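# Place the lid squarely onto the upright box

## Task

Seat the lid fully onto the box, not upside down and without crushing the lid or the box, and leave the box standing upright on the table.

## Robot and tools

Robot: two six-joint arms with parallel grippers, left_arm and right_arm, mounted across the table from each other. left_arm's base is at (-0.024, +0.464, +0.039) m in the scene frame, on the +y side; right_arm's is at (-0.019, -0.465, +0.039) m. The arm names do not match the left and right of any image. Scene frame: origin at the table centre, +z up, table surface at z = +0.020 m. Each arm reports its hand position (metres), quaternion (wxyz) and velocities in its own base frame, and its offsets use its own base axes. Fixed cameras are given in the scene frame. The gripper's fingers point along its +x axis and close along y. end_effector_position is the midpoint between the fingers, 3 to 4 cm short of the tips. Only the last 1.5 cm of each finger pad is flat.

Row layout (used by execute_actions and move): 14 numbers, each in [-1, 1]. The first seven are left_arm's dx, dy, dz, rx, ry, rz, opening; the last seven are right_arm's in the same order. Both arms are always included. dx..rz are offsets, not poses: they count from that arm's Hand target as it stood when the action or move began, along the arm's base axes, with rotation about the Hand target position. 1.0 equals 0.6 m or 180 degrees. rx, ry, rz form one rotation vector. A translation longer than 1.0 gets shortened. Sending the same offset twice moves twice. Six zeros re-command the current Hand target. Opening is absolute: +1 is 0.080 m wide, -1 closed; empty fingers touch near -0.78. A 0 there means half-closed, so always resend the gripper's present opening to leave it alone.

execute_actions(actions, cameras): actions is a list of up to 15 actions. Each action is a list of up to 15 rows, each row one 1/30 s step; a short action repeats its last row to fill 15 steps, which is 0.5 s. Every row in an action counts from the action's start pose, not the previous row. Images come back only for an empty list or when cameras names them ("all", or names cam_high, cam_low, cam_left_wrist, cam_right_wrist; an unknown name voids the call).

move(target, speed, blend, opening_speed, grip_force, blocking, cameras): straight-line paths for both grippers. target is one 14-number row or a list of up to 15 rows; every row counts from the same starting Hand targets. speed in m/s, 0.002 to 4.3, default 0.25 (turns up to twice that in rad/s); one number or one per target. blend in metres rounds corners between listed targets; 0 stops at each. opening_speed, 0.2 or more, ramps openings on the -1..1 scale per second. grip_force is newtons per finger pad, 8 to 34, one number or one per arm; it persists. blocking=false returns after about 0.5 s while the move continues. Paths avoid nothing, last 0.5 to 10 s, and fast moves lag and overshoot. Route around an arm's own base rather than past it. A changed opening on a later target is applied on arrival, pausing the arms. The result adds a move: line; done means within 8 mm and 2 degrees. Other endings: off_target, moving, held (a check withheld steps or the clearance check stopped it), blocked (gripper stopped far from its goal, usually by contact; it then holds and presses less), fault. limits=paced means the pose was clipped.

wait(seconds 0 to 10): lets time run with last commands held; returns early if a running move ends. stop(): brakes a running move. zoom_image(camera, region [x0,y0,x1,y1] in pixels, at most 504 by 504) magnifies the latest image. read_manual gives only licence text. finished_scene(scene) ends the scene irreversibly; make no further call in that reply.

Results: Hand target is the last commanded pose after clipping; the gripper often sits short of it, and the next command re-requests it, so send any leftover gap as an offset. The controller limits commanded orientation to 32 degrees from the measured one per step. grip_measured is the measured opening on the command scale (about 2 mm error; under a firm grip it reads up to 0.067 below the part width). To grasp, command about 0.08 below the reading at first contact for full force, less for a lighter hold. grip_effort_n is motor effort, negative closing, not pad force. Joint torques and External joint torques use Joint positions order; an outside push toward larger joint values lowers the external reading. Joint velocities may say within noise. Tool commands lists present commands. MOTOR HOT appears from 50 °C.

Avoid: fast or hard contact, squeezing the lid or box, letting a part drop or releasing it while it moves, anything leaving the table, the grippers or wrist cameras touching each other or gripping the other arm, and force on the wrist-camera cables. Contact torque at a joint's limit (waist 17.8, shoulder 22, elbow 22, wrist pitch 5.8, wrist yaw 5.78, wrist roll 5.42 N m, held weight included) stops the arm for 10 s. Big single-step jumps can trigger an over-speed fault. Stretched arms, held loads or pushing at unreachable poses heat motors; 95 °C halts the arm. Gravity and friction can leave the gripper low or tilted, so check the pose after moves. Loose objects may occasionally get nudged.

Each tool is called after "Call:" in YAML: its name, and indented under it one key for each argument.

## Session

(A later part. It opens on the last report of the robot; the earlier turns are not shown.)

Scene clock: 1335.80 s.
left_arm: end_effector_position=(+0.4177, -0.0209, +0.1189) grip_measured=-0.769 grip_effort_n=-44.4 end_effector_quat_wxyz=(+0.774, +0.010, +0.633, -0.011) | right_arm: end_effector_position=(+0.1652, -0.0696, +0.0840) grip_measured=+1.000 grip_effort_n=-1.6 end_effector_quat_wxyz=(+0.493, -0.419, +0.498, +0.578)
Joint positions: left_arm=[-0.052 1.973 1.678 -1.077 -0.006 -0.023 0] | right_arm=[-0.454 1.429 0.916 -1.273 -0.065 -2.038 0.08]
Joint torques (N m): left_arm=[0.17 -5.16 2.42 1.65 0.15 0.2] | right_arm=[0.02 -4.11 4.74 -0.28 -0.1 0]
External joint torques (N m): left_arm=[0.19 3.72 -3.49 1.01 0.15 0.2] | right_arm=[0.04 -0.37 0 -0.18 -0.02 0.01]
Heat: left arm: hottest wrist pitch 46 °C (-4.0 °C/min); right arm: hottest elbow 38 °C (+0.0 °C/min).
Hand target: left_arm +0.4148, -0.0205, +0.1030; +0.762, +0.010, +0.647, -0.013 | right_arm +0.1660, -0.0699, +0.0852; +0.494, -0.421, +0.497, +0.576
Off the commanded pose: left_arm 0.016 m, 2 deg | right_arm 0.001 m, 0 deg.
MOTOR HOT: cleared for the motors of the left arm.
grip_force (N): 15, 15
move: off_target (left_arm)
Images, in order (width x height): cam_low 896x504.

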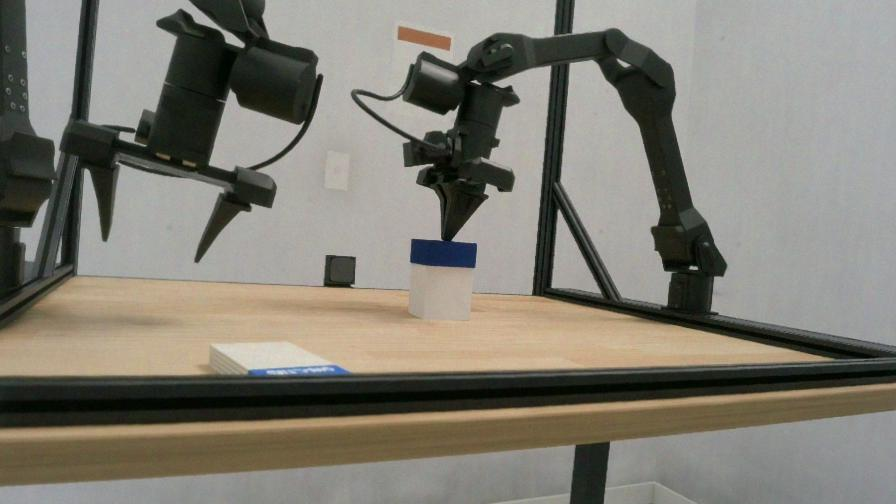

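Call:
move:
  target: [-0.006, 0, -0.03, 0, 0, 0, -0.78, 0, 0, 0, 0, 0, 0, 1]
  cameras: ["cam_low"]
  speed: 0.04

Call:
zoom_image:
  camera: "cam_low"
  region: [390, 190, 510, 340]

Scene clock: 1343.73 s.
left_arm: end_effector_position=(+0.4161, -0.0208, +0.1153) grip_measured=-0.769 grip_effort_n=-44.4 end_effector_quat_wxyz=(+0.785, +0.009, +0.619, -0.011) | right_arm: end_effector_position=(+0.1652, -0.0696, +0.0840) grip_measured=+1.000 grip_effort_n=-1.6 end_effector_quat_wxyz=(+0.493, -0.419, +0.498, +0.578)
Joint positions: left_arm=[-0.052 1.937 1.607 -1.006 -0.006 -0.023 0] | right_arm=[-0.454 1.429 0.916 -1.273 -0.065 -2.038 0.08]
Joint torques (N m): left_arm=[0.21 -2.08 1.4 1.82 0.17 0.17] | right_arm=[0.16 -4.21 4.85 -0.23 -0.1 -0.01]
External joint torques (N m): left_arm=[0.27 6.68 -4.6 1.13 0.18 0.17] | right_arm=[0.17 -0.51 0.14 -0.14 -0.03 -0.01]
Heat: left arm: hottest wrist pitch 47 °C (-2.0 °C/min); right arm: hottest elbow 38 °C (+0.0 °C/min).
Hand target: left_arm +0.4112, -0.0205, +0.0850; +0.762, +0.010, +0.647, -0.013 | right_arm +0.1660, -0.0699, +0.0852; +0.494, -0.421, +0.497, +0.576
Off the commanded pose: left_arm 0.031 m, 4 deg | right_arm 0.001 m, 0 deg.
grip_force (N): 15, 15
move: off_target (left_arm)
Images, in order (width x height): cam_low 896x504.

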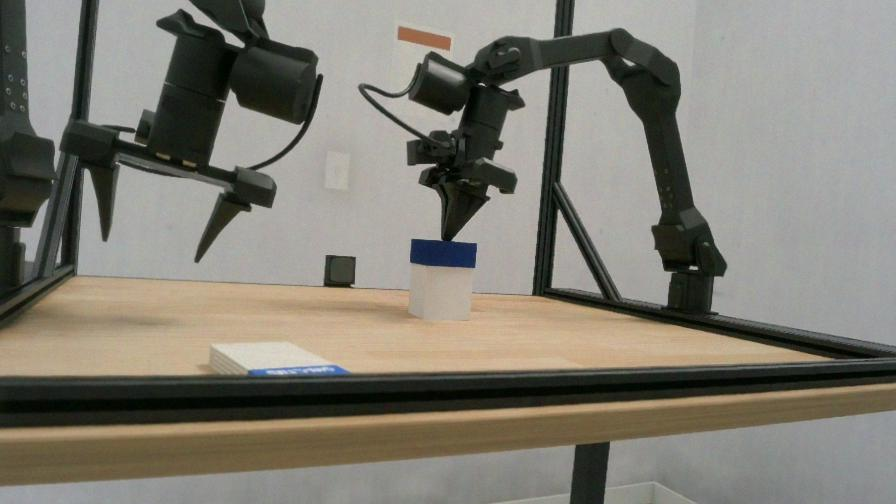

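Scaled by 3.360 from the camera's 896x504 image, which has a finer 1280x720 frame.

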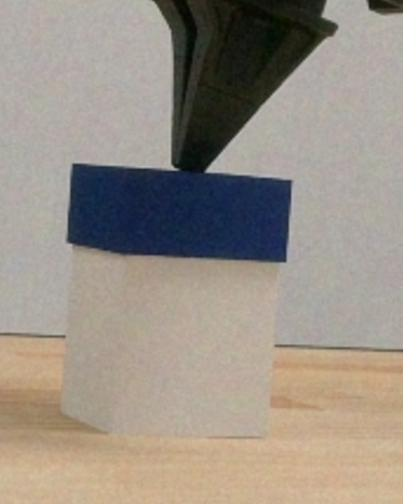

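Call:
move:
  target:
    - [0, 0, 0.1, 0, 0, 0, -0.78, 0, 0, 0, 0, 0, 0, 1]
    - [-0.18, 0, 0.1, -0.0085, -0.25, 0, -0.78, 0, 0, 0, 0, 0, 0, 1]
  cameras: ["cam_low", "cam_left_wrist"]
  speed: [0.1, 0.4]
  blend: [0.02, 0]

Call:
zoom_image:
  camera: "cam_low"
  region: [390, 210, 500, 330]

Call:
zoom_image:
  camera: "cam_left_wrist"
  region: [330, 50, 600, 320]

Scene clock: 1390.87 s.
left_arm: end_effector_position=(+0.3050, -0.0206, +0.1458) grip_measured=-0.769 grip_effort_n=-44.0 end_effector_quat_wxyz=(+0.951, +0.005, +0.308, -0.018) | right_arm: end_effector_position=(+0.1652, -0.0696, +0.0840) grip_measured=+1.000 grip_effort_n=-1.6 end_effector_quat_wxyz=(+0.493, -0.419, +0.498, +0.578)
Joint positions: left_arm=[-0.087 1.025 0.563 -0.165 -0.039 -0.031 0] | right_arm=[-0.454 1.429 0.916 -1.273 -0.065 -2.038 0.08]
Joint torques (N m): left_arm=[-0.2 -2.92 4.58 2.26 -0.21 -0.14] | right_arm=[-0.04 -4.08 4.9 -0.24 -0.16 -0.05]
External joint torques (N m): left_arm=[-0.21 -0.09 -2.2 0.71 -0.2 -0.15] | right_arm=[-0.03 -0.36 0.15 -0.15 -0.08 -0.04]
Heat: left arm: hottest wrist pitch 52 °C (+6.0 °C/min); right arm: hottest elbow 39 °C (+1.0 °C/min). Fold the left arm in close to its base, or ease its load, before you think long.
Hand target: left_arm +0.3032, -0.0204, +0.1449; +0.952, +0.004, +0.306, -0.016 | right_arm +0.1660, -0.0699, +0.0852; +0.494, -0.421, +0.497, +0.576
Off the commanded pose: left_arm 0.002 m, 0 deg | right_arm 0.001 m, 0 deg.
MOTOR HOT: joint 4 (wrist pitch) of the left arm reports 52 °C; the controller stops that arm at 95 °C. To cool a motor, set the load down, stop pushing, or move to a pose that needs little force.
grip_force (N): 15, 15
move: done
camera_calibration:
cam_left_wrist: T_world_to_cam=[[-0.0326016, -0.998661, 0.0401581, -0.0120685], [-0.84229, 0.00582288, -0.538993, 0.365618], [0.538038, -0.0513968, -0.841352, 0.0325177], [0, 0, 0, 1]] pos_world=[0.290067, -0.01251, 0.224909]
Images, in order (width x height): cam_low 896x504, cam_left_wrist 896x504.

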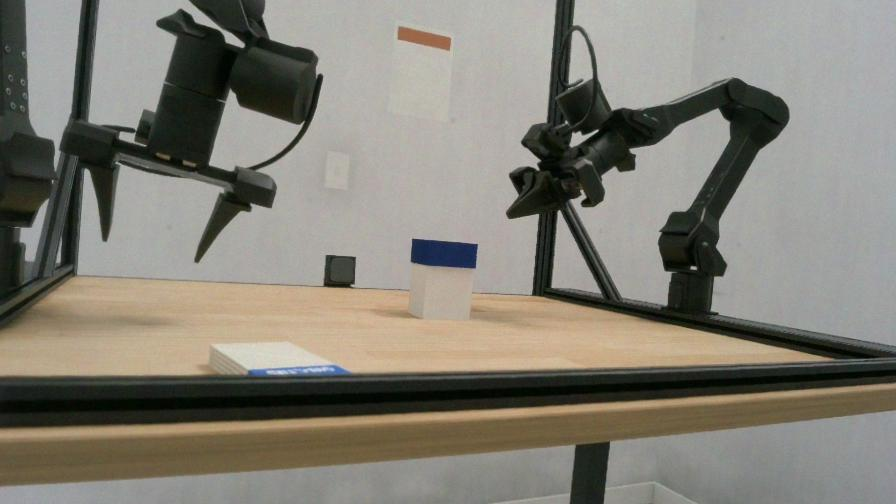

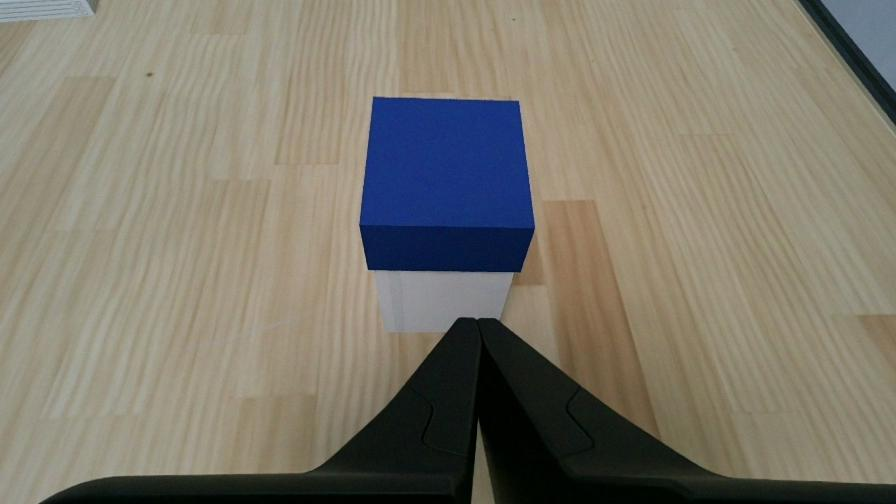

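Scaled by 4.200 from the camera's 896x504 image, which has a finer 1280x720 frame.

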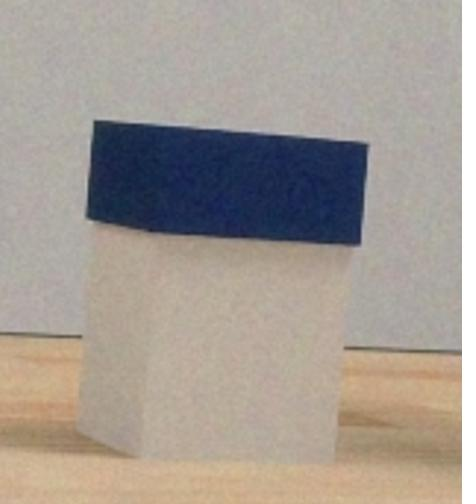

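Scaled by 1.867 from the camera's 896x504 image, which has a finer 1280x720 frame.

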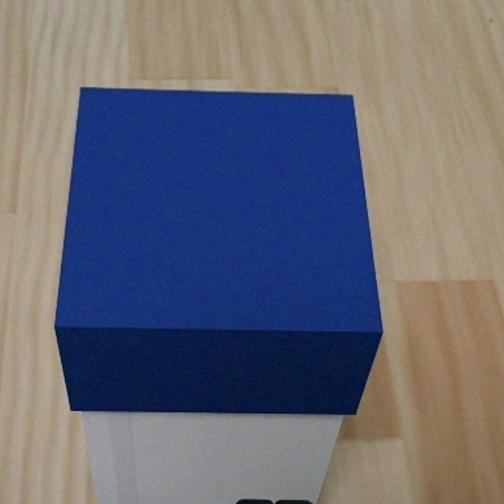

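Call:
finished_scene:
  scene: 1

The scene is finished: the task was done.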